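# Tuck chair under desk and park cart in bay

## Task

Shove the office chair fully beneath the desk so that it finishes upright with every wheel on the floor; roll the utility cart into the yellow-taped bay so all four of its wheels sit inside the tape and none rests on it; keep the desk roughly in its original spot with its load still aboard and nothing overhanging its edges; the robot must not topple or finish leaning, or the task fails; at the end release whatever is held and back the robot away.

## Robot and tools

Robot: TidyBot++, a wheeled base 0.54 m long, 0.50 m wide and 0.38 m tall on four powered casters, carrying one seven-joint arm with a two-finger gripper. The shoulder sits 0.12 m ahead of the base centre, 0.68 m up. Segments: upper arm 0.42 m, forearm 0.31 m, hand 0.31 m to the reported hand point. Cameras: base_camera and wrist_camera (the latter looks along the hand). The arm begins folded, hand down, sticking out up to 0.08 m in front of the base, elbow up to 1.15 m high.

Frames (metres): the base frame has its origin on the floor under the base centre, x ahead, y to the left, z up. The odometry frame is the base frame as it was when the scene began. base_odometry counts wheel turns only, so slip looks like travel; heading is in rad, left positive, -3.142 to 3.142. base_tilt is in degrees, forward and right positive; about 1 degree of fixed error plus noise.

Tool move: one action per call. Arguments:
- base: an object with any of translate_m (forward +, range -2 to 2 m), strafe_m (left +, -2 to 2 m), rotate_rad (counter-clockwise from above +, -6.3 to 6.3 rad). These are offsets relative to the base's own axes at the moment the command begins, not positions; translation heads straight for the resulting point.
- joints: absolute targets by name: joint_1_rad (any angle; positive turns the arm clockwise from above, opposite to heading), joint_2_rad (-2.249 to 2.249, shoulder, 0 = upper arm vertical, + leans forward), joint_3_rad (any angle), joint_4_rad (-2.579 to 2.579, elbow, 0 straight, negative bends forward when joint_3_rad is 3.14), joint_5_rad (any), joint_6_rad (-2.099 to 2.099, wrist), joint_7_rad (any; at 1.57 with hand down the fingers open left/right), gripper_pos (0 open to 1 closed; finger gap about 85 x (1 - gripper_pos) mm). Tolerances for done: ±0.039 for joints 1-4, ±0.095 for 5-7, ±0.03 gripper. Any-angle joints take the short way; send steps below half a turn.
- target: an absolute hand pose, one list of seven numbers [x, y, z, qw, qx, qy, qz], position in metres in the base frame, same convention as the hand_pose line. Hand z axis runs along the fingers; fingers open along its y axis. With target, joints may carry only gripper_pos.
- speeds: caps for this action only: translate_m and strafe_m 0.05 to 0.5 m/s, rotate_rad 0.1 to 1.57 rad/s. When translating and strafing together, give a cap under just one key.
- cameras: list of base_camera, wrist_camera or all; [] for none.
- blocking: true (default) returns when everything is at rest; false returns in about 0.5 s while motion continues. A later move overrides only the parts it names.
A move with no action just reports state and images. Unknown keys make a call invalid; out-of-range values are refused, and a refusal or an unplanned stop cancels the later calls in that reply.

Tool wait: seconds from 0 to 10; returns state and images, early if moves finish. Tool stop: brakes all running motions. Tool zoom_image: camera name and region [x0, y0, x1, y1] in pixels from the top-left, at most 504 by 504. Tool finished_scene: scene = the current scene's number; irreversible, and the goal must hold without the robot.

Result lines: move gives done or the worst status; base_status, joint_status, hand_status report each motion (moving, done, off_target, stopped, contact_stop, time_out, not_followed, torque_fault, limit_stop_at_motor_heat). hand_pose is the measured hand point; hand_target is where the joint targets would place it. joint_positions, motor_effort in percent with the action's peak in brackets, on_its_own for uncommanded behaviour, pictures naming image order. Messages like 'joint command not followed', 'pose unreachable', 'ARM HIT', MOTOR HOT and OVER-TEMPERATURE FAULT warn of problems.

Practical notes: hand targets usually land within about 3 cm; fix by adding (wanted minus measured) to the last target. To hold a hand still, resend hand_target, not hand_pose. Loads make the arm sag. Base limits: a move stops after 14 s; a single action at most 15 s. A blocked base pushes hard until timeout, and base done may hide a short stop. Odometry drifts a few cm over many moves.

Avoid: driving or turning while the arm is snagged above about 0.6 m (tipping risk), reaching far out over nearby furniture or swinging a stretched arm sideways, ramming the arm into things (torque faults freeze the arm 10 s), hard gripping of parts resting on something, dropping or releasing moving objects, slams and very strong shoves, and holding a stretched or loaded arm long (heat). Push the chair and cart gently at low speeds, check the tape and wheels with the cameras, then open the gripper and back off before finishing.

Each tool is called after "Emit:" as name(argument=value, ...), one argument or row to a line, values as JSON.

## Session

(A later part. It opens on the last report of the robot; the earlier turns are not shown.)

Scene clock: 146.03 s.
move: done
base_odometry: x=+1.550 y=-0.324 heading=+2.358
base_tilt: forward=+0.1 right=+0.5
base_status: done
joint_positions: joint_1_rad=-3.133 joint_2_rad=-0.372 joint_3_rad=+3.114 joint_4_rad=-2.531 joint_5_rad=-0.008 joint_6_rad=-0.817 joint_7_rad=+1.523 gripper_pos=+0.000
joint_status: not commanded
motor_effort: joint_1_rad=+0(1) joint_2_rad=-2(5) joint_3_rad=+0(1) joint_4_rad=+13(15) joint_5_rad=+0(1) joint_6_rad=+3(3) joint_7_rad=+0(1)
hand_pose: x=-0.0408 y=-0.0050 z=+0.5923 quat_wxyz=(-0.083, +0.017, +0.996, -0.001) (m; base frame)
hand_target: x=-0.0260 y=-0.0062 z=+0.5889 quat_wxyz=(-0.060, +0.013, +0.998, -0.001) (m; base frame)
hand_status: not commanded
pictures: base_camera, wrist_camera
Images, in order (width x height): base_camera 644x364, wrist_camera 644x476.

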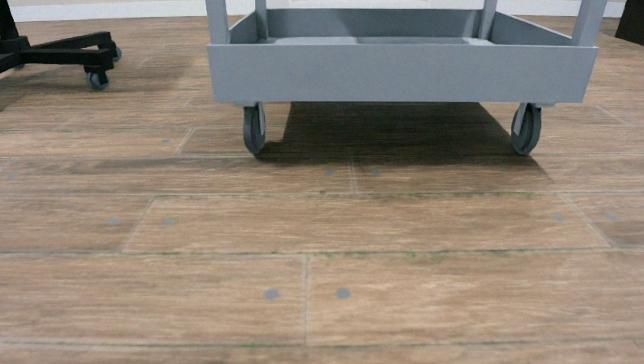

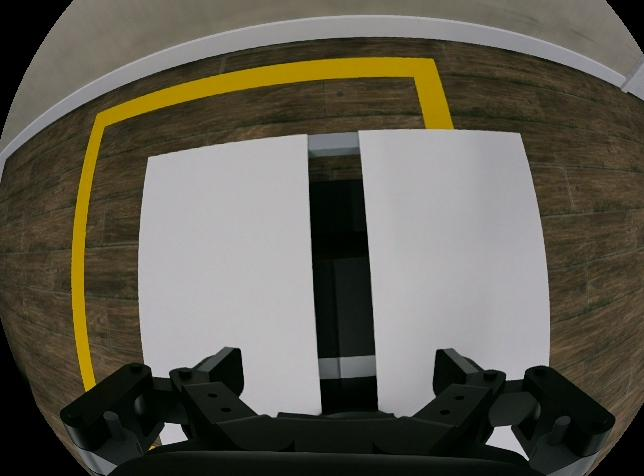

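Emit:
move(
  joints={"joint_1_rad":0.0,"joint_6_rad":0.3},
)

Scene clock: 159.00 s.
move: done
base_odometry: x=+1.550 y=-0.324 heading=+2.358
base_tilt: forward=+0.0 right=+0.4
base_status: not commanded
joint_positions: joint_1_rad=-0.013 joint_2_rad=-0.372 joint_3_rad=+3.114 joint_4_rad=-2.531 joint_5_rad=-0.008 joint_6_rad=+0.228 joint_7_rad=+1.523 gripper_pos=+0.000
joint_status: all done
motor_effort: joint_1_rad=+0(1) joint_2_rad=-6(6) joint_3_rad=+1(1) joint_4_rad=+17(18) joint_5_rad=+0(1) joint_6_rad=+9(10) joint_7_rad=+0(1)
hand_pose: x=+0.5184 y=+0.0175 z=+0.7898 quat_wxyz=(-0.022, +0.822, -0.004, +0.569) (m; base frame)
hand_target: x=+0.5247 y=+0.0118 z=+0.8077 quat_wxyz=(-0.019, +0.803, -0.010, +0.596) (m; base frame)
hand_status: not commanded
pictures: base_camera, wrist_camera
Images, in order (width x height): base_camera 644x364, wrist_camera 644x476.

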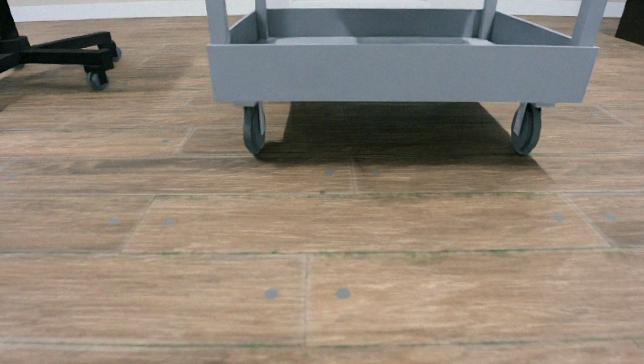

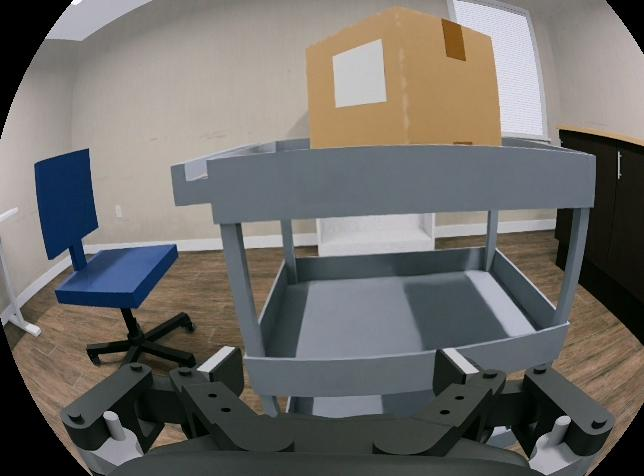

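Emit:
move(
  target=[0.4, 0.0, 0.92, 0, 0.707, 0.707, 0],
)

Scene clock: 170.73 s.
move: off_target
base_odometry: x=+1.550 y=-0.324 heading=+2.358
base_tilt: forward=+0.1 right=+0.5
base_status: not commanded
joint_positions: joint_1_rad=-0.025 joint_2_rad=-0.034 joint_3_rad=+3.170 joint_4_rad=-1.173 joint_5_rad=-0.008 joint_6_rad=-1.932 joint_7_rad=+3.108 gripper_pos=+0.000
joint_status: not commanded
motor_effort: joint_1_rad=+0(1) joint_2_rad=-15(16) joint_3_rad=+0(1) joint_4_rad=+15(20) joint_5_rad=-1(1) joint_6_rad=+2(10) joint_7_rad=+0(1)
hand_pose: x=+0.4126 y=+0.0025 z=+0.9235 quat_wxyz=(+0.022, +0.718, +0.695, +0.028) (m; base frame)
hand_target: x=+0.4000 y=+0.0000 z=+0.9200 quat_wxyz=(+0.000, +0.707, +0.707, +0.000) (m; base frame)
hand_status: off_target (0.013 m and 4.5 deg from the pose sent, 0.177 m and 109.4 deg at the start)
pictures: base_camera, wrist_camera
Images, in order (width x height): base_camera 644x364, wrist_camera 644x476.

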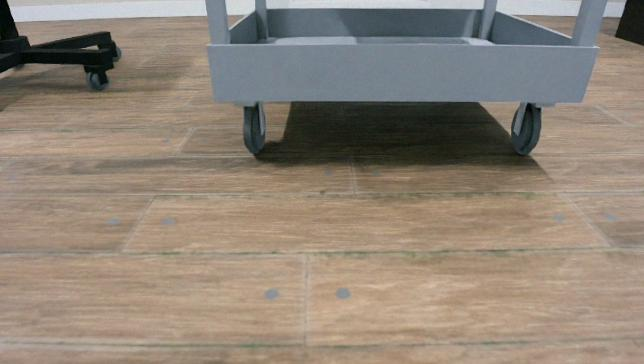

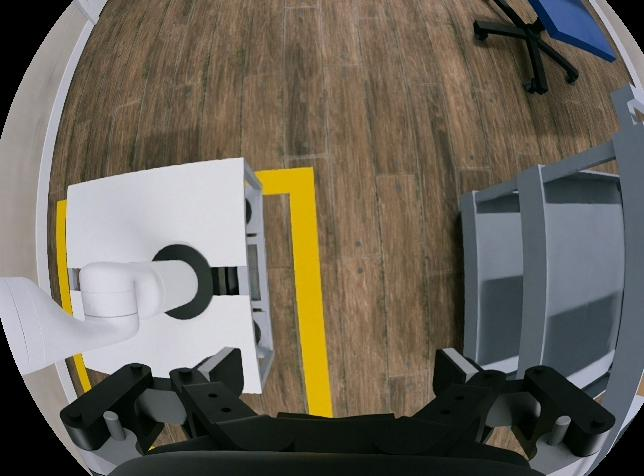

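Emit:
move(
  base={"translate_m":0.27},
)

Scene clock: 177.83 s.
move: done
base_odometry: x=+1.359 y=-0.133 heading=+2.358
base_tilt: forward=+0.1 right=+0.5
base_status: done
joint_positions: joint_1_rad=-0.027 joint_2_rad=-0.009 joint_3_rad=+3.172 joint_4_rad=-1.171 joint_5_rad=-0.008 joint_6_rad=-1.941 joint_7_rad=+3.110 gripper_pos=+0.000
joint_status: not commanded
motor_effort: joint_1_rad=+0(1) joint_2_rad=-16(21) joint_3_rad=+0(1) joint_4_rad=+15(16) joint_5_rad=+0(1) joint_6_rad=+2(3) joint_7_rad=-1(1)
hand_pose: x=+0.4159 y=+0.0026 z=+0.9165 quat_wxyz=(+0.011, +0.718, +0.695, +0.017) (m; base frame)
hand_target: x=+0.4000 y=+0.0000 z=+0.9200 quat_wxyz=(+0.000, +0.707, +0.707, +0.000) (m; base frame)
hand_status: not commanded
pictures: base_camera, wrist_camera
Images, in order (width x height): base_camera 644x364, wrist_camera 644x476.

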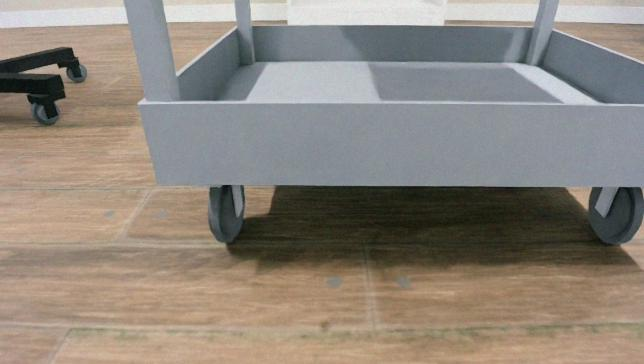

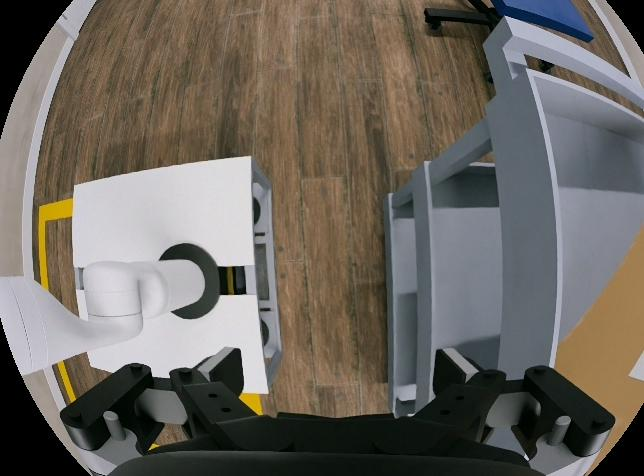

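Emit:
move(
  base={"translate_m":0.11},
)

Scene clock: 182.63 s.
move: done
base_odometry: x=+1.281 y=-0.056 heading=+2.359
base_tilt: forward=+0.0 right=+0.5
base_status: done
joint_positions: joint_1_rad=-0.027 joint_2_rad=-0.009 joint_3_rad=+3.172 joint_4_rad=-1.171 joint_5_rad=-0.008 joint_6_rad=-1.944 joint_7_rad=+3.110 gripper_pos=+0.000
joint_status: not commanded
motor_effort: joint_1_rad=+0(1) joint_2_rad=-16(21) joint_3_rad=+0(1) joint_4_rad=+15(15) joint_5_rad=-1(1) joint_6_rad=+2(3) joint_7_rad=+0(1)
hand_pose: x=+0.4153 y=+0.0026 z=+0.9166 quat_wxyz=(+0.010, +0.718, +0.696, +0.016) (m; base frame)
hand_target: x=+0.4000 y=+0.0000 z=+0.9200 quat_wxyz=(+0.000, +0.707, +0.707, +0.000) (m; base frame)
hand_status: not commanded
pictures: base_camera, wrist_camera
Images, in order (width x height): base_camera 644x364, wrist_camera 644x476.

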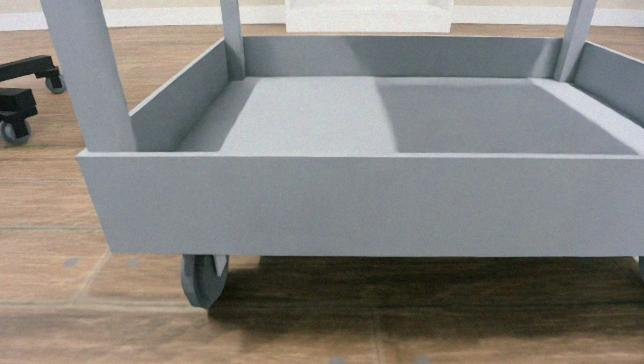

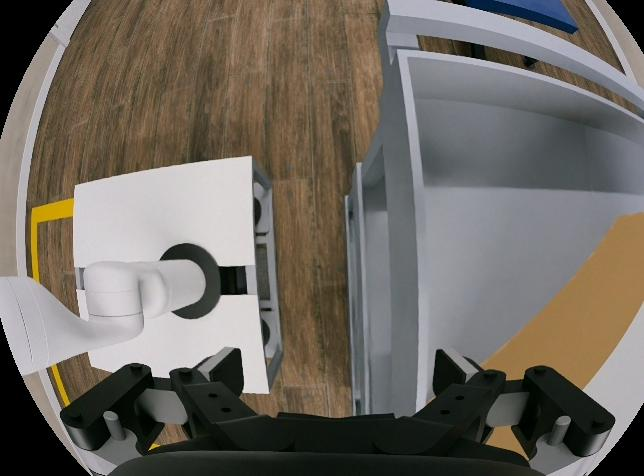

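Emit:
move(
  base={"translate_m":0.07,"strafe_m":0.14},
)

Emit:
move(
  target=[0.4, 0.0, 0.86, 0, 0.707, 0.707, 0],
)

Scene clock: 187.33 s.
move: done
base_odometry: x=+1.132 y=-0.105 heading=+2.359
base_tilt: forward=+0.1 right=+0.5
base_status: done
joint_positions: joint_1_rad=-0.034 joint_2_rad=-0.010 joint_3_rad=+3.176 joint_4_rad=-1.171 joint_5_rad=-0.008 joint_6_rad=-1.944 joint_7_rad=+3.110 gripper_pos=+0.000
joint_status: not commanded
motor_effort: joint_1_rad=+0(2) joint_2_rad=-16(18) joint_3_rad=+0(2) joint_4_rad=+14(16) joint_5_rad=-1(2) joint_6_rad=+2(2) joint_7_rad=-1(1)
hand_pose: x=+0.4151 y=+0.0033 z=+0.9169 quat_wxyz=(+0.010, +0.717, +0.696, +0.016) (m; base frame)
hand_target: x=+0.4000 y=+0.0000 z=+0.9200 quat_wxyz=(+0.000, +0.707, +0.707, +0.000) (m; base frame)
hand_status: not commanded
pictures: base_camera, wrist_camera
Images, in order (width x height): base_camera 644x364, wrist_camera 644x476.

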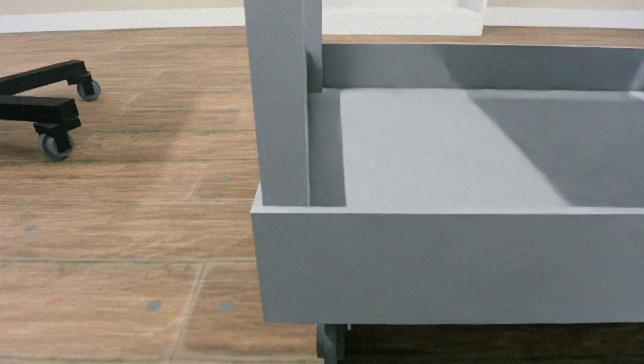

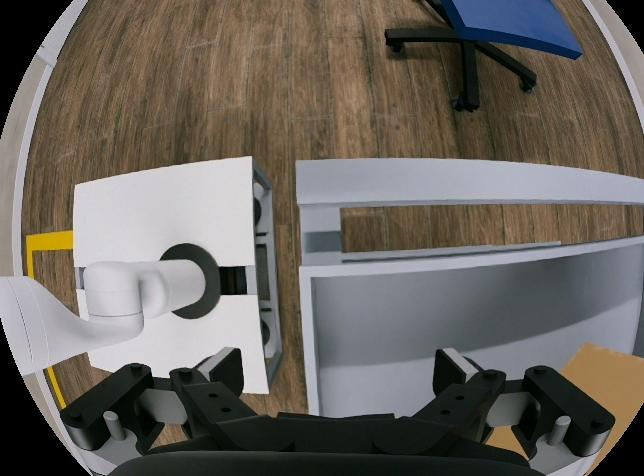

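Scene clock: 188.60 s.
move: off_target
base_odometry: x=+1.132 y=-0.105 heading=+2.359
base_tilt: forward=+0.0 right=+0.5
base_status: not commanded
joint_positions: joint_1_rad=-0.080 joint_2_rad=-0.046 joint_3_rad=+3.217 joint_4_rad=-1.392 joint_5_rad=-0.008 joint_6_rad=-1.852 joint_7_rad=+3.110 gripper_pos=+0.000
joint_status: not commanded
motor_effort: joint_1_rad=+0(1) joint_2_rad=-15(16) joint_3_rad=+0(0) joint_4_rad=+15(16) joint_5_rad=-1(1) joint_6_rad=+1(2) joint_7_rad=+0(1)
hand_pose: x=+0.3895 y=+0.0045 z=+0.8617 quat_wxyz=(-0.023, +0.715, +0.698, -0.016) (m; base frame)
hand_target: x=+0.4000 y=+0.0000 z=+0.8600 quat_wxyz=(+0.000, +0.707, +0.707, +0.000) (m; base frame)
hand_status: off_target (0.012 m and 3.5 deg from the pose sent, 0.059 m and 2.8 deg at the start)
pictures: base_camera, wrist_camera
Images, in order (width x height): base_camera 644x364, wrist_camera 644x476.

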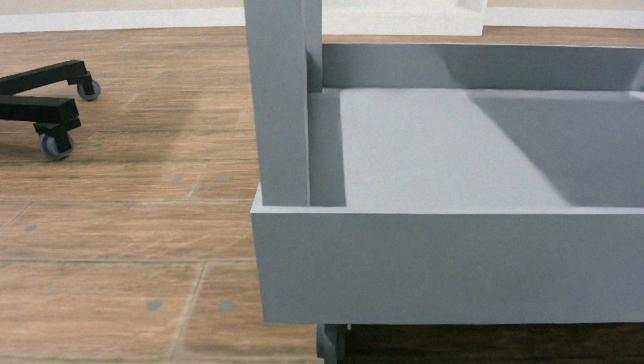

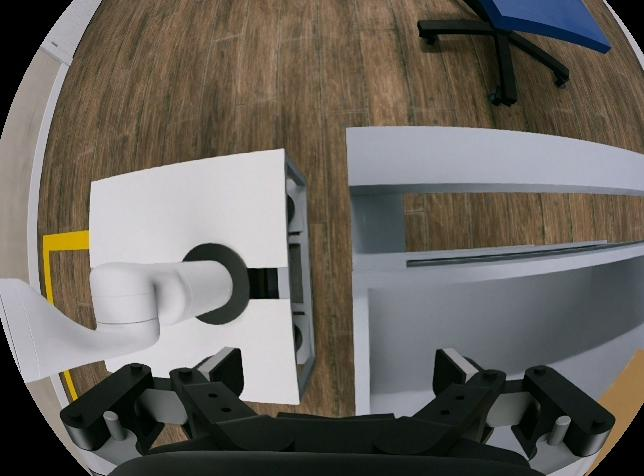

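Emit:
move(
  target=[0.418, 0.0, 0.78, 0, 0.707, 0.707, 0],
)

Emit:
move(
  joints={"gripper_pos":1},
)

Scene clock: 193.50 s.
move: off_target
base_odometry: x=+1.132 y=-0.105 heading=+2.359
base_tilt: forward=+0.0 right=+0.5
base_status: not commanded
joint_positions: joint_1_rad=-0.073 joint_2_rad=-0.069 joint_3_rad=+3.211 joint_4_rad=-1.588 joint_5_rad=-0.008 joint_6_rad=-1.619 joint_7_rad=+3.110 gripper_pos=+0.000
joint_status: not commanded
motor_effort: joint_1_rad=+0(1) joint_2_rad=-7(16) joint_3_rad=+0(1) joint_4_rad=+9(16) joint_5_rad=+0(1) joint_6_rad=+4(4) joint_7_rad=+0(0)
hand_pose: x=+0.4058 y=+0.0042 z=+0.8068 quat_wxyz=(-0.003, +0.717, +0.697, +0.006) (m; base frame)
hand_target: x=+0.4180 y=+0.0000 z=+0.7800 quat_wxyz=(+0.000, +0.707, +0.707, +0.000) (m; base frame)
hand_status: off_target (0.030 m and 1.8 deg from the pose sent, 0.087 m and 3.5 deg at the start)
pictures: base_camera, wrist_camera
Images, in order (width x height): base_camera 644x364, wrist_camera 644x476.

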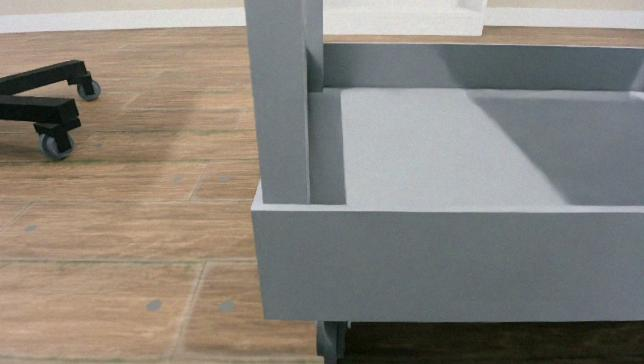

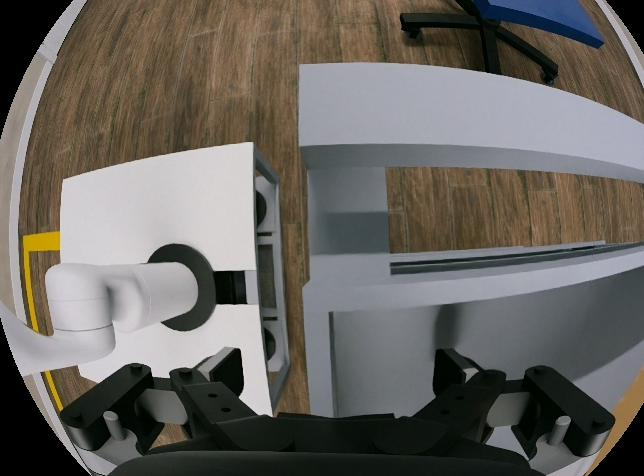

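Scene clock: 194.60 s.
move: off_target
base_odometry: x=+1.132 y=-0.105 heading=+2.359
base_tilt: forward=+0.0 right=+0.5
base_status: not commanded
joint_positions: joint_1_rad=-0.070 joint_2_rad=-0.080 joint_3_rad=+3.206 joint_4_rad=-1.589 joint_5_rad=-0.007 joint_6_rad=-1.599 joint_7_rad=+3.120 gripper_pos=+0.946
joint_status: gripper_pos off_target (ended at +0.946, target +1.000)
motor_effort: joint_1_rad=+1(3) joint_2_rad=-6(9) joint_3_rad=+1(3) joint_4_rad=+6(11) joint_5_rad=+2(4) joint_6_rad=+8(12) joint_7_rad=-1(3)
hand_pose: x=+0.4101 y=+0.0048 z=+0.8094 quat_wxyz=(+0.007, +0.712, +0.702, +0.016) (m; base frame)
hand_target: x=+0.4180 y=+0.0000 z=+0.7800 quat_wxyz=(+0.000, +0.707, +0.707, +0.000) (m; base frame)
hand_status: not commanded
pictures: base_camera, wrist_camera
Images, in order (width x height): base_camera 644x364, wrist_camera 644x476.

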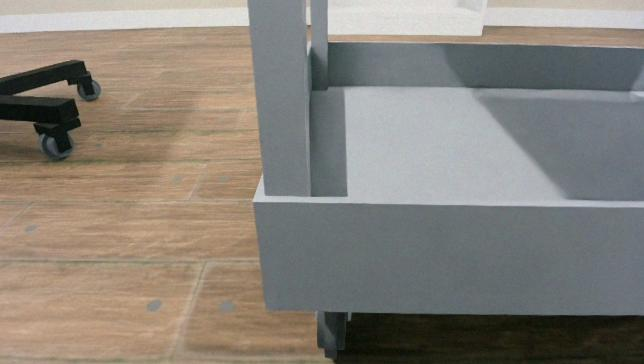

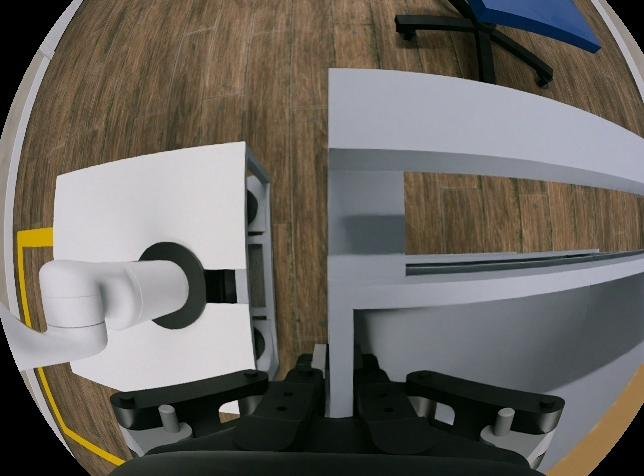

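Emit:
move(
  base={"translate_m":-0.45,"strafe_m":-0.12},
  speeds={"translate_m":0.12},
)

Scene clock: 205.10 s.
move: done
base_odometry: x=+1.536 y=-0.338 heading=+2.359
base_tilt: forward=+0.1 right=+0.5
base_status: done
joint_positions: joint_1_rad=-0.124 joint_2_rad=-0.084 joint_3_rad=+3.124 joint_4_rad=-1.593 joint_5_rad=-0.031 joint_6_rad=-1.603 joint_7_rad=+3.177 gripper_pos=+0.946
joint_status: not commanded
motor_effort: joint_1_rad=+11(17) joint_2_rad=-6(12) joint_3_rad=+12(19) joint_4_rad=+7(10) joint_5_rad=+7(11) joint_6_rad=+13(17) joint_7_rad=-6(12)
hand_pose: x=+0.4021 y=+0.0517 z=+0.8095 quat_wxyz=(-0.001, +0.641, +0.767, +0.021) (m; base frame)
hand_target: x=+0.4180 y=+0.0000 z=+0.7800 quat_wxyz=(+0.000, +0.707, +0.707, +0.000) (m; base frame)
hand_status: not commanded
pictures: base_camera, wrist_camera
Images, in order (width x height): base_camera 644x364, wrist_camera 644x476.

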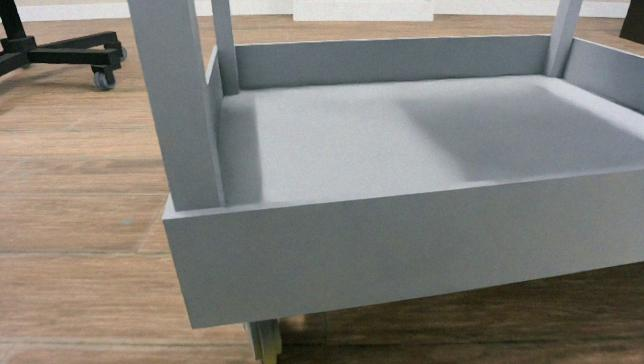

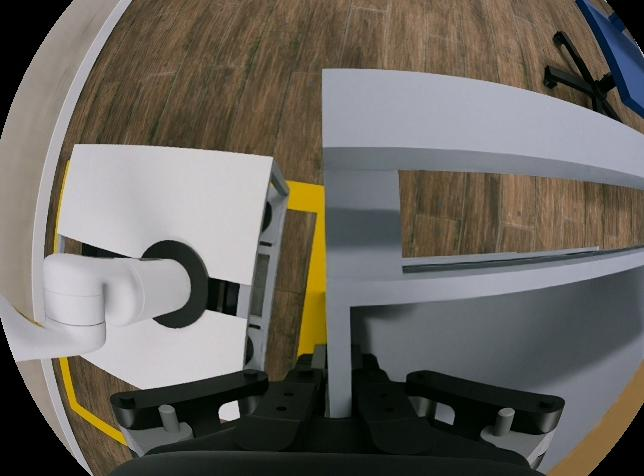

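Emit:
move(
  joints={"gripper_pos":0},
  cameras=[],
)

Emit:
move(
  target=[0.4, 0.03, 0.92, 0, 0.707, 0.707, 0],
  cameras=["wrist_camera"],
)

Emit:
move(
  base={"translate_m":-0.15},
  cameras=[],
)

Emit:
move(
  joints={"joint_1_rad":0,"joint_2_rad":-0.371,"joint_3_rad":3.115,"joint_4_rad":-2.533,"joint_5_rad":0,"joint_6_rad":-0.857,"joint_7_rad":1.523},
  base={"strafe_m":-0.85},
)

Emit:
move(
  base={"translate_m":1.5},
  joints={"joint_1_rad":1.57},
)

Emit:
move(
  base={"strafe_m":0.8,"rotate_rad":3.14},
)

Scene clock: 219.63 s.
move: done
base_odometry: x=+1.536 y=-0.338 heading=+2.358
base_tilt: forward=+0.0 right=+0.5
base_status: not commanded
joint_positions: joint_1_rad=-0.070 joint_2_rad=-0.082 joint_3_rad=+3.187 joint_4_rad=-1.601 joint_5_rad=-0.028 joint_6_rad=-1.563 joint_7_rad=+3.154 gripper_pos=+0.000
joint_status: all done
motor_effort: joint_1_rad=+1(11) joint_2_rad=-7(9) joint_3_rad=+1(12) joint_4_rad=+9(12) joint_5_rad=+2(10) joint_6_rad=+3(14) joint_7_rad=+0(6)
hand_pose: x=+0.4172 y=+0.0168 z=+0.8069 quat_wxyz=(+0.010, +0.693, +0.720, +0.032) (m; base frame)
hand_target: x=+0.4180 y=+0.0000 z=+0.7800 quat_wxyz=(+0.000, +0.707, +0.707, +0.000) (m; base frame)
hand_status: not commanded
pictures: none
No camera images: "cameras" was empty.

Scene clock: 221.60 s.
move: off_target
base_odometry: x=+1.536 y=-0.338 heading=+2.358
base_tilt: forward=+0.1 right=+0.5
base_status: not commanded
joint_positions: joint_1_rad=-0.071 joint_2_rad=-0.026 joint_3_rad=+3.139 joint_4_rad=-1.167 joint_5_rad=-0.027 joint_6_rad=-1.933 joint_7_rad=+3.077 gripper_pos=+0.000
joint_status: not commanded
motor_effort: joint_1_rad=+0(1) joint_2_rad=-15(19) joint_3_rad=+0(1) joint_4_rad=+15(18) joint_5_rad=+0(3) joint_6_rad=+2(4) joint_7_rad=+0(1)
hand_pose: x=+0.4134 y=+0.0313 z=+0.9229 quat_wxyz=(+0.013, +0.700, +0.714, +0.034) (m; base frame)
hand_target: x=+0.4000 y=+0.0300 z=+0.9200 quat_wxyz=(+0.000, +0.707, +0.707, +0.000) (m; base frame)
hand_status: off_target (0.014 m and 4.3 deg from the pose sent, 0.115 m and 4.4 deg at the start)
pictures: wrist_camera
Images, in order (width x height): wrist_camera 644x476.

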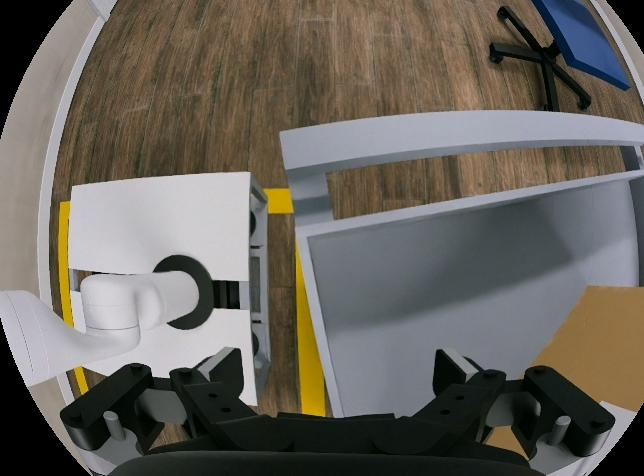

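Scene clock: 223.03 s.
move: done
base_odometry: x=+1.642 y=-0.444 heading=+2.359
base_tilt: forward=+0.1 right=+0.5
base_status: done
joint_positions: joint_1_rad=-0.072 joint_2_rad=-0.019 joint_3_rad=+3.137 joint_4_rad=-1.165 joint_5_rad=-0.027 joint_6_rad=-1.944 joint_7_rad=+3.076 gripper_pos=+0.000
joint_status: not commanded
motor_effort: joint_1_rad=-1(1) joint_2_rad=-15(20) joint_3_rad=+0(1) joint_4_rad=+14(16) joint_5_rad=+0(1) joint_6_rad=+2(3) joint_7_rad=+0(1)
hand_pose: x=+0.4119 y=+0.0316 z=+0.9214 quat_wxyz=(+0.008, +0.699, +0.714, +0.028) (m; base frame)
hand_target: x=+0.4000 y=+0.0300 z=+0.9200 quat_wxyz=(+0.000, +0.707, +0.707, +0.000) (m; base frame)
hand_status: not commanded
pictures: none
No camera images: "cameras" was empty.

Scene clock: 226.00 s.
move: done
base_odometry: x=+2.242 y=+0.159 heading=+2.358
base_tilt: forward=+0.0 right=+0.5
base_status: done
joint_positions: joint_1_rad=-0.014 joint_2_rad=-0.354 joint_3_rad=+3.126 joint_4_rad=-2.514 joint_5_rad=-0.027 joint_6_rad=-0.919 joint_7_rad=+1.561 gripper_pos=+0.000
joint_status: all done
motor_effort: joint_1_rad=+0(2) joint_2_rad=-2(16) joint_3_rad=+0(2) joint_4_rad=+13(16) joint_5_rad=+0(3) joint_6_rad=+2(3) joint_7_rad=+0(1)
hand_pose: x=+0.2539 y=+0.0114 z=+0.5913 quat_wxyz=(-0.009, +0.999, +0.001, +0.032) (m; base frame)
hand_target: x=+0.2652 y=+0.0041 z=+0.5896 quat_wxyz=(+0.003, +0.998, -0.011, +0.061) (m; base frame)
hand_status: not commanded
pictures: base_camera, wrist_camera
Images, in order (width x height): base_camera 644x364, wrist_camera 644x476.

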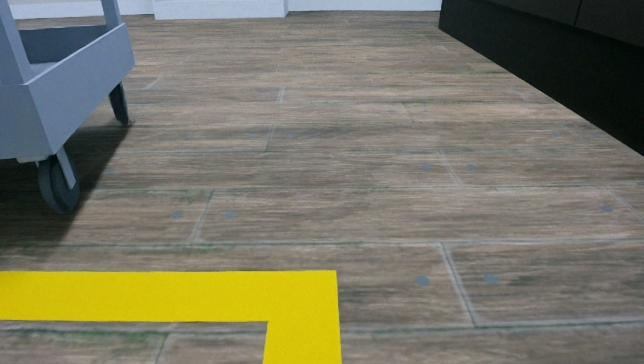

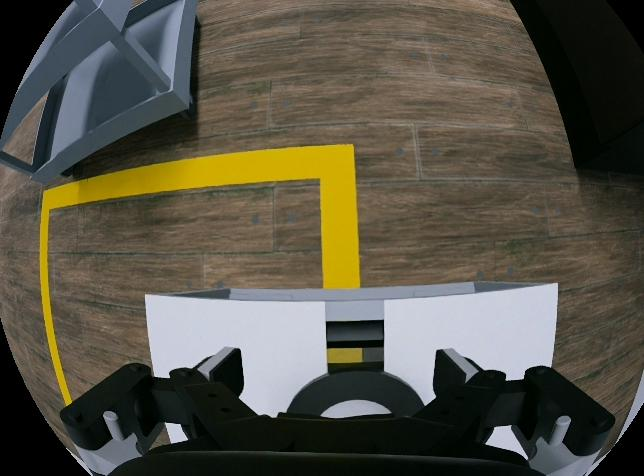

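Scene clock: 229.57 s.
move: done
base_odometry: x=+1.179 y=+1.217 heading=+2.358
base_tilt: forward=+0.0 right=+0.5
base_status: done
joint_positions: joint_1_rad=+1.556 joint_2_rad=-0.364 joint_3_rad=+3.124 joint_4_rad=-2.519 joint_5_rad=-0.027 joint_6_rad=-0.914 joint_7_rad=+1.559 gripper_pos=+0.000
joint_status: all done
motor_effort: joint_1_rad=+0(1) joint_2_rad=-1(3) joint_3_rad=+0(1) joint_4_rad=+13(16) joint_5_rad=+0(1) joint_6_rad=+2(3) joint_7_rad=+0(1)
hand_pose: x=+0.1307 y=-0.1347 z=+0.5913 quat_wxyz=(+0.020, +0.708, -0.705, +0.032) (m; base frame)
hand_target: x=+0.1232 y=-0.1462 z=+0.5896 quat_wxyz=(+0.045, +0.698, -0.713, +0.042) (m; base frame)
hand_status: not commanded
pictures: base_camera, wrist_camera
Images, in order (width x height): base_camera 644x364, wrist_camera 644x476.

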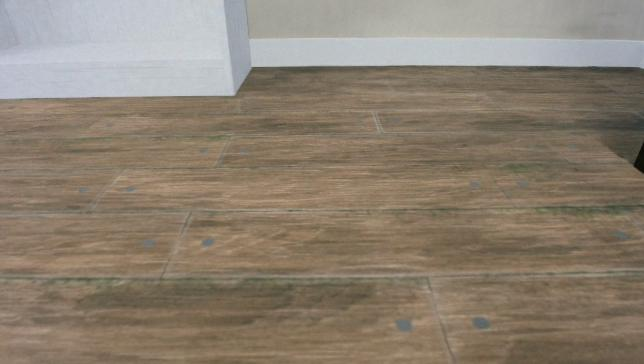

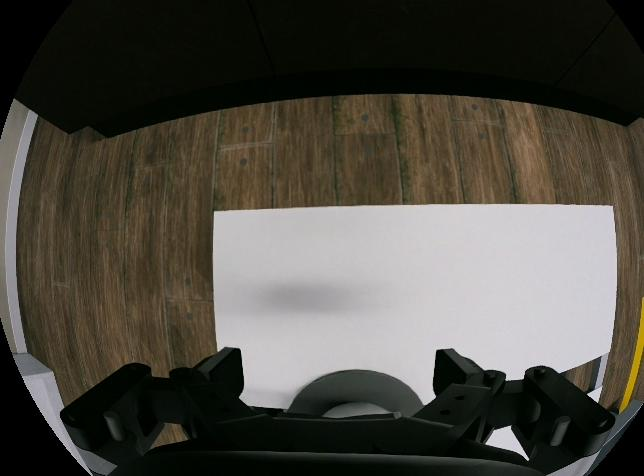

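Scene clock: 233.63 s.
move: done
base_odometry: x=+0.614 y=+0.651 heading=-0.786
base_tilt: forward=+0.0 right=+0.5
base_status: done
joint_positions: joint_1_rad=+1.558 joint_2_rad=-0.365 joint_3_rad=+3.122 joint_4_rad=-2.519 joint_5_rad=-0.027 joint_6_rad=-0.908 joint_7_rad=+1.559 gripper_pos=+0.000
joint_status: not commanded
motor_effort: joint_1_rad=+0(1) joint_2_rad=-2(5) joint_3_rad=+0(2) joint_4_rad=+13(15) joint_5_rad=+0(1) joint_6_rad=+2(3) joint_7_rad=+0(1)
hand_pose: x=+0.1306 y=-0.1364 z=+0.5913 quat_wxyz=(+0.022, +0.707, -0.706, +0.034) (m; base frame)
hand_target: x=+0.1232 y=-0.1462 z=+0.5896 quat_wxyz=(+0.045, +0.698, -0.713, +0.042) (m; base frame)
hand_status: not commanded
pictures: base_camera, wrist_camera
Images, in order (width x height): base_camera 644x364, wrist_camera 644x476.

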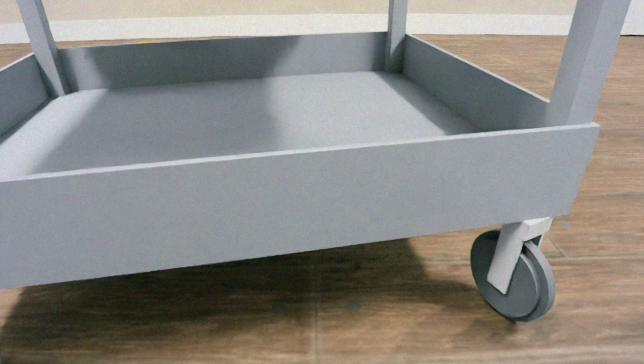

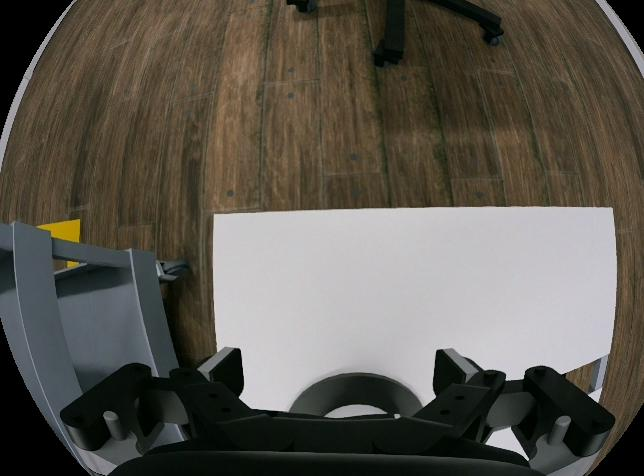

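Emit:
move(
  base={"strafe_m":0.07,"translate_m":0.35},
  speeds={"translate_m":0.15},
)

Scene clock: 238.60 s.
move: done
base_odometry: x=+0.912 y=+0.452 heading=-0.785
base_tilt: forward=+0.1 right=+0.5
base_status: done
joint_positions: joint_1_rad=+1.559 joint_2_rad=-0.365 joint_3_rad=+3.122 joint_4_rad=-2.519 joint_5_rad=-0.027 joint_6_rad=-0.908 joint_7_rad=+1.559 gripper_pos=+0.000
joint_status: not commanded
motor_effort: joint_1_rad=+0(1) joint_2_rad=-2(3) joint_3_rad=+0(1) joint_4_rad=+13(15) joint_5_rad=+1(1) joint_6_rad=+2(2) joint_7_rad=+0(1)
hand_pose: x=+0.1305 y=-0.1365 z=+0.5913 quat_wxyz=(+0.022, +0.707, -0.706, +0.034) (m; base frame)
hand_target: x=+0.1232 y=-0.1462 z=+0.5896 quat_wxyz=(+0.045, +0.698, -0.713, +0.042) (m; base frame)
hand_status: not commanded
pictures: base_camera, wrist_camera
Images, in order (width x height): base_camera 644x364, wrist_camera 644x476.

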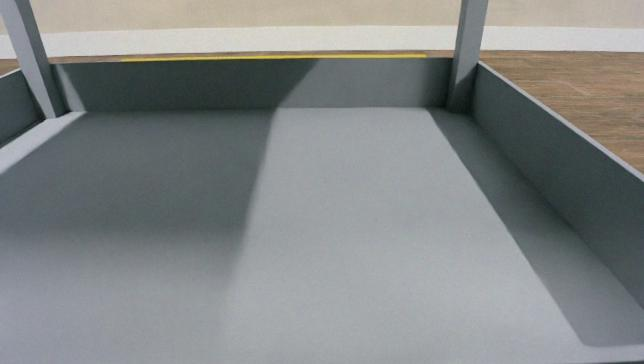

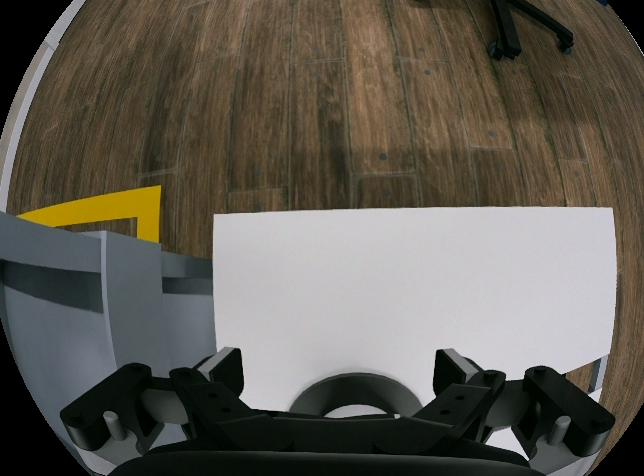

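Emit:
move(
  base={"translate_m":0.42},
  speeds={"translate_m":0.15},
)

Scene clock: 246.90 s.
move: done
base_odometry: x=+1.209 y=+0.155 heading=-0.785
base_tilt: forward=+0.1 right=+0.5
base_status: done
joint_positions: joint_1_rad=+1.559 joint_2_rad=-0.365 joint_3_rad=+3.121 joint_4_rad=-2.519 joint_5_rad=-0.027 joint_6_rad=-0.907 joint_7_rad=+1.559 gripper_pos=+0.000
joint_status: not commanded
motor_effort: joint_1_rad=+0(1) joint_2_rad=-2(4) joint_3_rad=+0(2) joint_4_rad=+14(15) joint_5_rad=+0(2) joint_6_rad=+2(3) joint_7_rad=+0(1)
hand_pose: x=+0.1305 y=-0.1365 z=+0.5913 quat_wxyz=(+0.023, +0.708, -0.705, +0.034) (m; base frame)
hand_target: x=+0.1232 y=-0.1462 z=+0.5896 quat_wxyz=(+0.045, +0.698, -0.713, +0.042) (m; base frame)
hand_status: not commanded
pictures: base_camera, wrist_camera
Images, in order (width x height): base_camera 644x364, wrist_camera 644x476.

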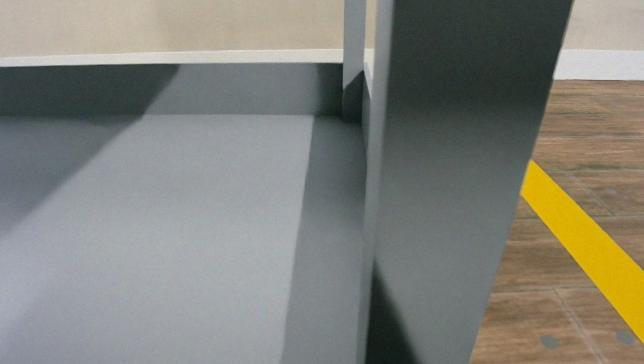

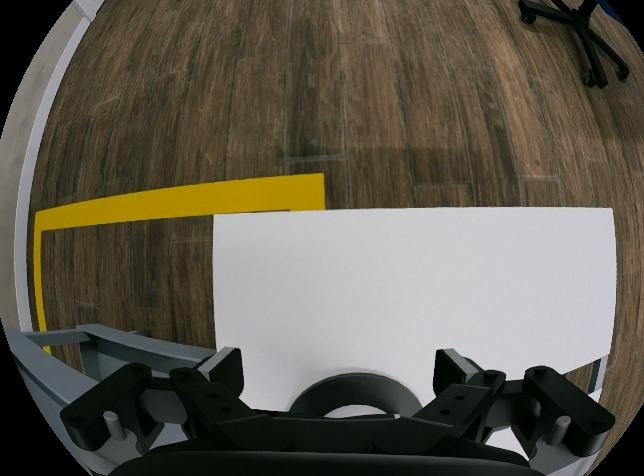

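Emit:
move(
  base={"translate_m":-0.5},
  cameras=["base_camera"],
)

Emit:
move(
  base={"strafe_m":-0.65,"rotate_rad":0.5},
)

Scene clock: 252.50 s.
move: done
base_odometry: x=+0.855 y=+0.509 heading=-0.786
base_tilt: forward=+0.0 right=+0.5
base_status: done
joint_positions: joint_1_rad=+1.559 joint_2_rad=-0.367 joint_3_rad=+3.119 joint_4_rad=-2.520 joint_5_rad=-0.026 joint_6_rad=-0.906 joint_7_rad=+1.559 gripper_pos=+0.000
joint_status: not commanded
motor_effort: joint_1_rad=+0(1) joint_2_rad=-2(7) joint_3_rad=+0(2) joint_4_rad=+13(15) joint_5_rad=+0(2) joint_6_rad=+2(3) joint_7_rad=+0(1)
hand_pose: x=+0.1304 y=-0.1367 z=+0.5913 quat_wxyz=(+0.024, +0.708, -0.705, +0.034) (m; base frame)
hand_target: x=+0.1232 y=-0.1462 z=+0.5896 quat_wxyz=(+0.045, +0.698, -0.713, +0.042) (m; base frame)
hand_status: not commanded
pictures: base_camera
Images, in order (width x height): base_camera 644x364.

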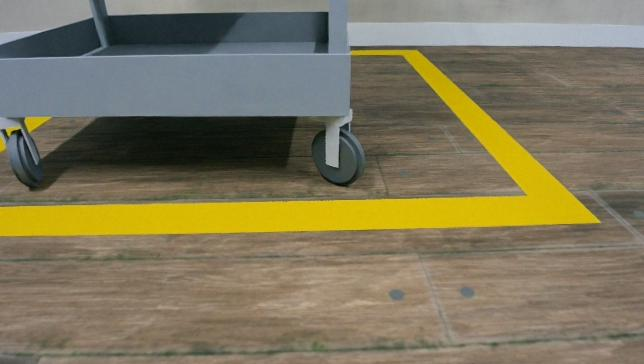

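Scene clock: 254.97 s.
move: done
base_odometry: x=+0.395 y=+0.050 heading=-0.285
base_tilt: forward=+0.0 right=+0.5
base_status: done
joint_positions: joint_1_rad=+1.559 joint_2_rad=-0.365 joint_3_rad=+3.119 joint_4_rad=-2.521 joint_5_rad=-0.026 joint_6_rad=-0.903 joint_7_rad=+1.559 gripper_pos=+0.000
joint_status: not commanded
motor_effort: joint_1_rad=+0(1) joint_2_rad=-2(5) joint_3_rad=+0(1) joint_4_rad=+14(15) joint_5_rad=+0(1) joint_6_rad=+2(3) joint_7_rad=+0(1)
hand_pose: x=+0.1304 y=-0.1371 z=+0.5909 quat_wxyz=(+0.024, +0.708, -0.705, +0.034) (m; base frame)
hand_target: x=+0.1232 y=-0.1462 z=+0.5896 quat_wxyz=(+0.045, +0.698, -0.713, +0.042) (m; base frame)
hand_status: not commanded
pictures: base_camera, wrist_camera
Images, in order (width x height): base_camera 644x364, wrist_camera 644x476.

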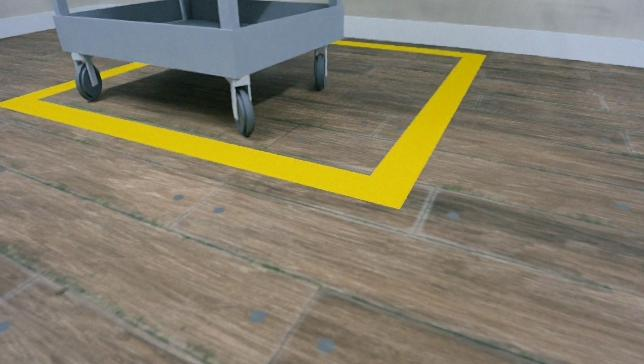

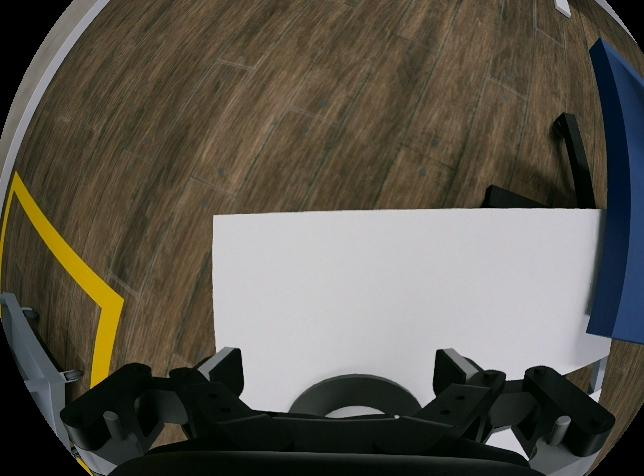

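Emit:
move(
  base={"translate_m":0.3,"strafe_m":-0.5},
  cameras=[],
)

Emit:
move(
  base={"rotate_rad":2.64},
  joints={"joint_1_rad":0,"joint_6_rad":0.3},
)

Scene clock: 267.57 s.
move: done
base_odometry: x=+0.542 y=-0.515 heading=-0.285
base_tilt: forward=+0.1 right=+0.5
base_status: done
joint_positions: joint_1_rad=+1.559 joint_2_rad=-0.366 joint_3_rad=+3.119 joint_4_rad=-2.521 joint_5_rad=-0.026 joint_6_rad=-0.903 joint_7_rad=+1.558 gripper_pos=+0.000
joint_status: not commanded
motor_effort: joint_1_rad=+0(1) joint_2_rad=-2(3) joint_3_rad=+0(1) joint_4_rad=+14(15) joint_5_rad=+0(1) joint_6_rad=+2(3) joint_7_rad=+0(1)
hand_pose: x=+0.1304 y=-0.1371 z=+0.5910 quat_wxyz=(+0.024, +0.708, -0.705, +0.035) (m; base frame)
hand_target: x=+0.1232 y=-0.1462 z=+0.5896 quat_wxyz=(+0.045, +0.698, -0.713, +0.042) (m; base frame)
hand_status: not commanded
pictures: none
No camera images: "cameras" was empty.

Scene clock: 270.67 s.
move: done
base_odometry: x=+0.542 y=-0.515 heading=+2.354
base_tilt: forward=+0.0 right=+0.5
base_status: done
joint_positions: joint_1_rad=+0.010 joint_2_rad=-0.366 joint_3_rad=+3.119 joint_4_rad=-2.521 joint_5_rad=-0.026 joint_6_rad=+0.229 joint_7_rad=+1.558 gripper_pos=+0.000
joint_status: all done
motor_effort: joint_1_rad=+0(2) joint_2_rad=-6(7) joint_3_rad=+0(2) joint_4_rad=+18(19) joint_5_rad=+0(1) joint_6_rad=+9(10) joint_7_rad=+0(1)
hand_pose: x=+0.5223 y=+0.0050 z=+0.7929 quat_wxyz=(-0.008, +0.821, -0.010, +0.571) (m; base frame)
hand_target: x=+0.5252 y=+0.0126 z=+0.8092 quat_wxyz=(-0.018, +0.802, -0.006, +0.597) (m; base frame)
hand_status: not commanded
pictures: base_camera, wrist_camera
Images, in order (width x height): base_camera 644x364, wrist_camera 644x476.

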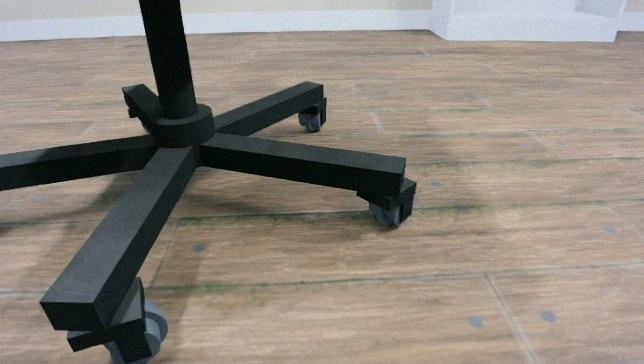

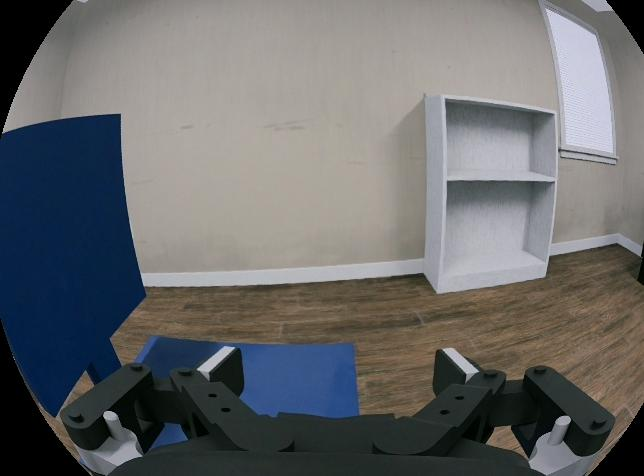

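Emit:
move(
  base={"translate_m":-0.4,"strafe_m":0.4},
)

Scene clock: 277.30 s.
move: done
base_odometry: x=+0.541 y=-1.081 heading=+2.354
base_tilt: forward=+0.0 right=+0.5
base_status: done
joint_positions: joint_1_rad=+0.010 joint_2_rad=-0.367 joint_3_rad=+3.119 joint_4_rad=-2.521 joint_5_rad=-0.026 joint_6_rad=+0.234 joint_7_rad=+1.558 gripper_pos=+0.000
joint_status: not commanded
motor_effort: joint_1_rad=+0(1) joint_2_rad=-6(9) joint_3_rad=+0(1) joint_4_rad=+18(19) joint_5_rad=+0(1) joint_6_rad=+9(10) joint_7_rad=+0(1)
hand_pose: x=+0.5227 y=+0.0051 z=+0.7945 quat_wxyz=(-0.008, +0.819, -0.010, +0.573) (m; base frame)
hand_target: x=+0.5252 y=+0.0126 z=+0.8092 quat_wxyz=(-0.018, +0.802, -0.006, +0.597) (m; base frame)
hand_status: not commanded
pictures: base_camera, wrist_camera
Images, in order (width x height): base_camera 644x364, wrist_camera 644x476.

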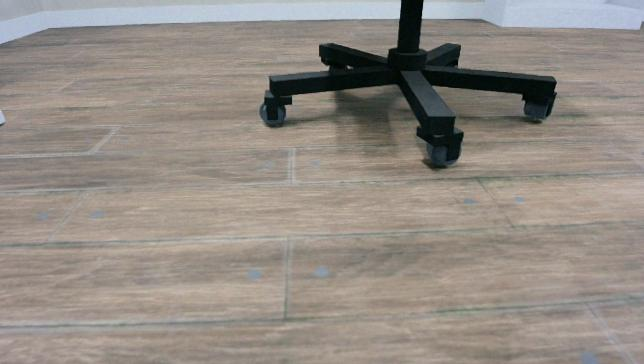

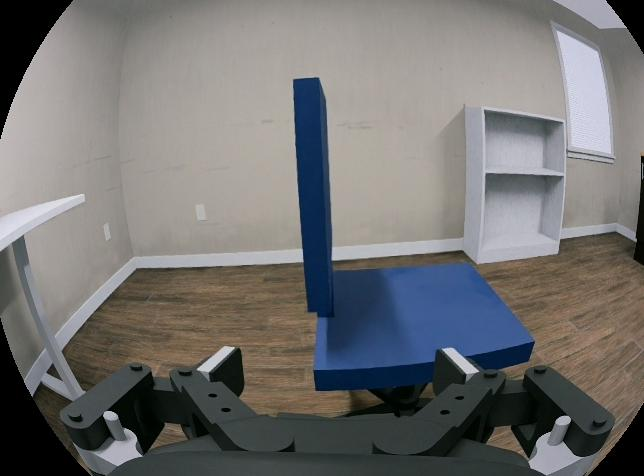

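Emit:
move(
  base={"translate_m":0.33,"strafe_m":0.02},
  speeds={"translate_m":0.2},
)

Scene clock: 282.47 s.
move: done
base_odometry: x=+0.294 y=-0.861 heading=+2.355
base_tilt: forward=+0.1 right=+0.5
base_status: done
joint_positions: joint_1_rad=+0.010 joint_2_rad=-0.369 joint_3_rad=+3.119 joint_4_rad=-2.521 joint_5_rad=-0.026 joint_6_rad=+0.235 joint_7_rad=+1.558 gripper_pos=+0.000
joint_status: not commanded
motor_effort: joint_1_rad=+0(1) joint_2_rad=-6(9) joint_3_rad=+0(1) joint_4_rad=+18(20) joint_5_rad=+0(1) joint_6_rad=+9(9) joint_7_rad=+0(1)
hand_pose: x=+0.5226 y=+0.0051 z=+0.7956 quat_wxyz=(-0.008, +0.818, -0.010, +0.574) (m; base frame)
hand_target: x=+0.5252 y=+0.0126 z=+0.8092 quat_wxyz=(-0.018, +0.802, -0.006, +0.597) (m; base frame)
hand_status: not commanded
pictures: base_camera, wrist_camera
Images, in order (width x height): base_camera 644x364, wrist_camera 644x476.

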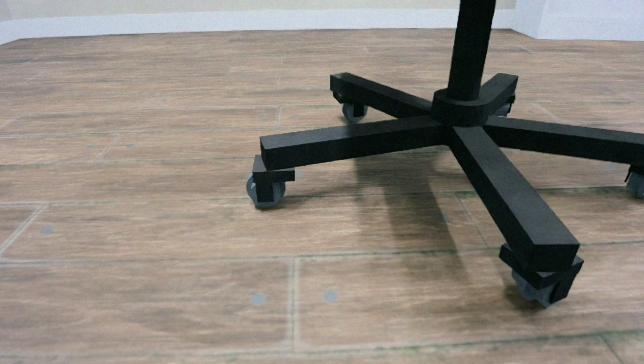

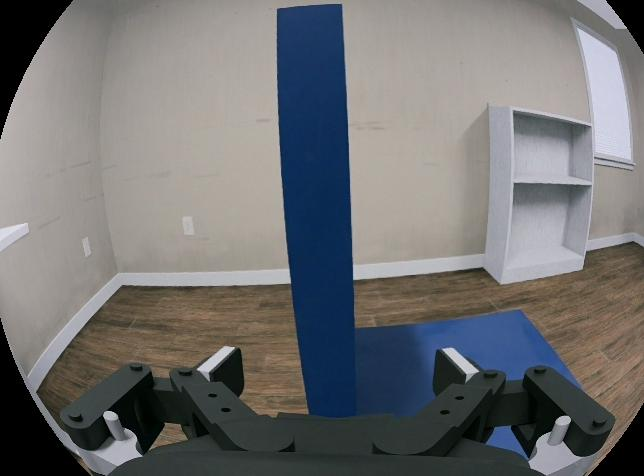

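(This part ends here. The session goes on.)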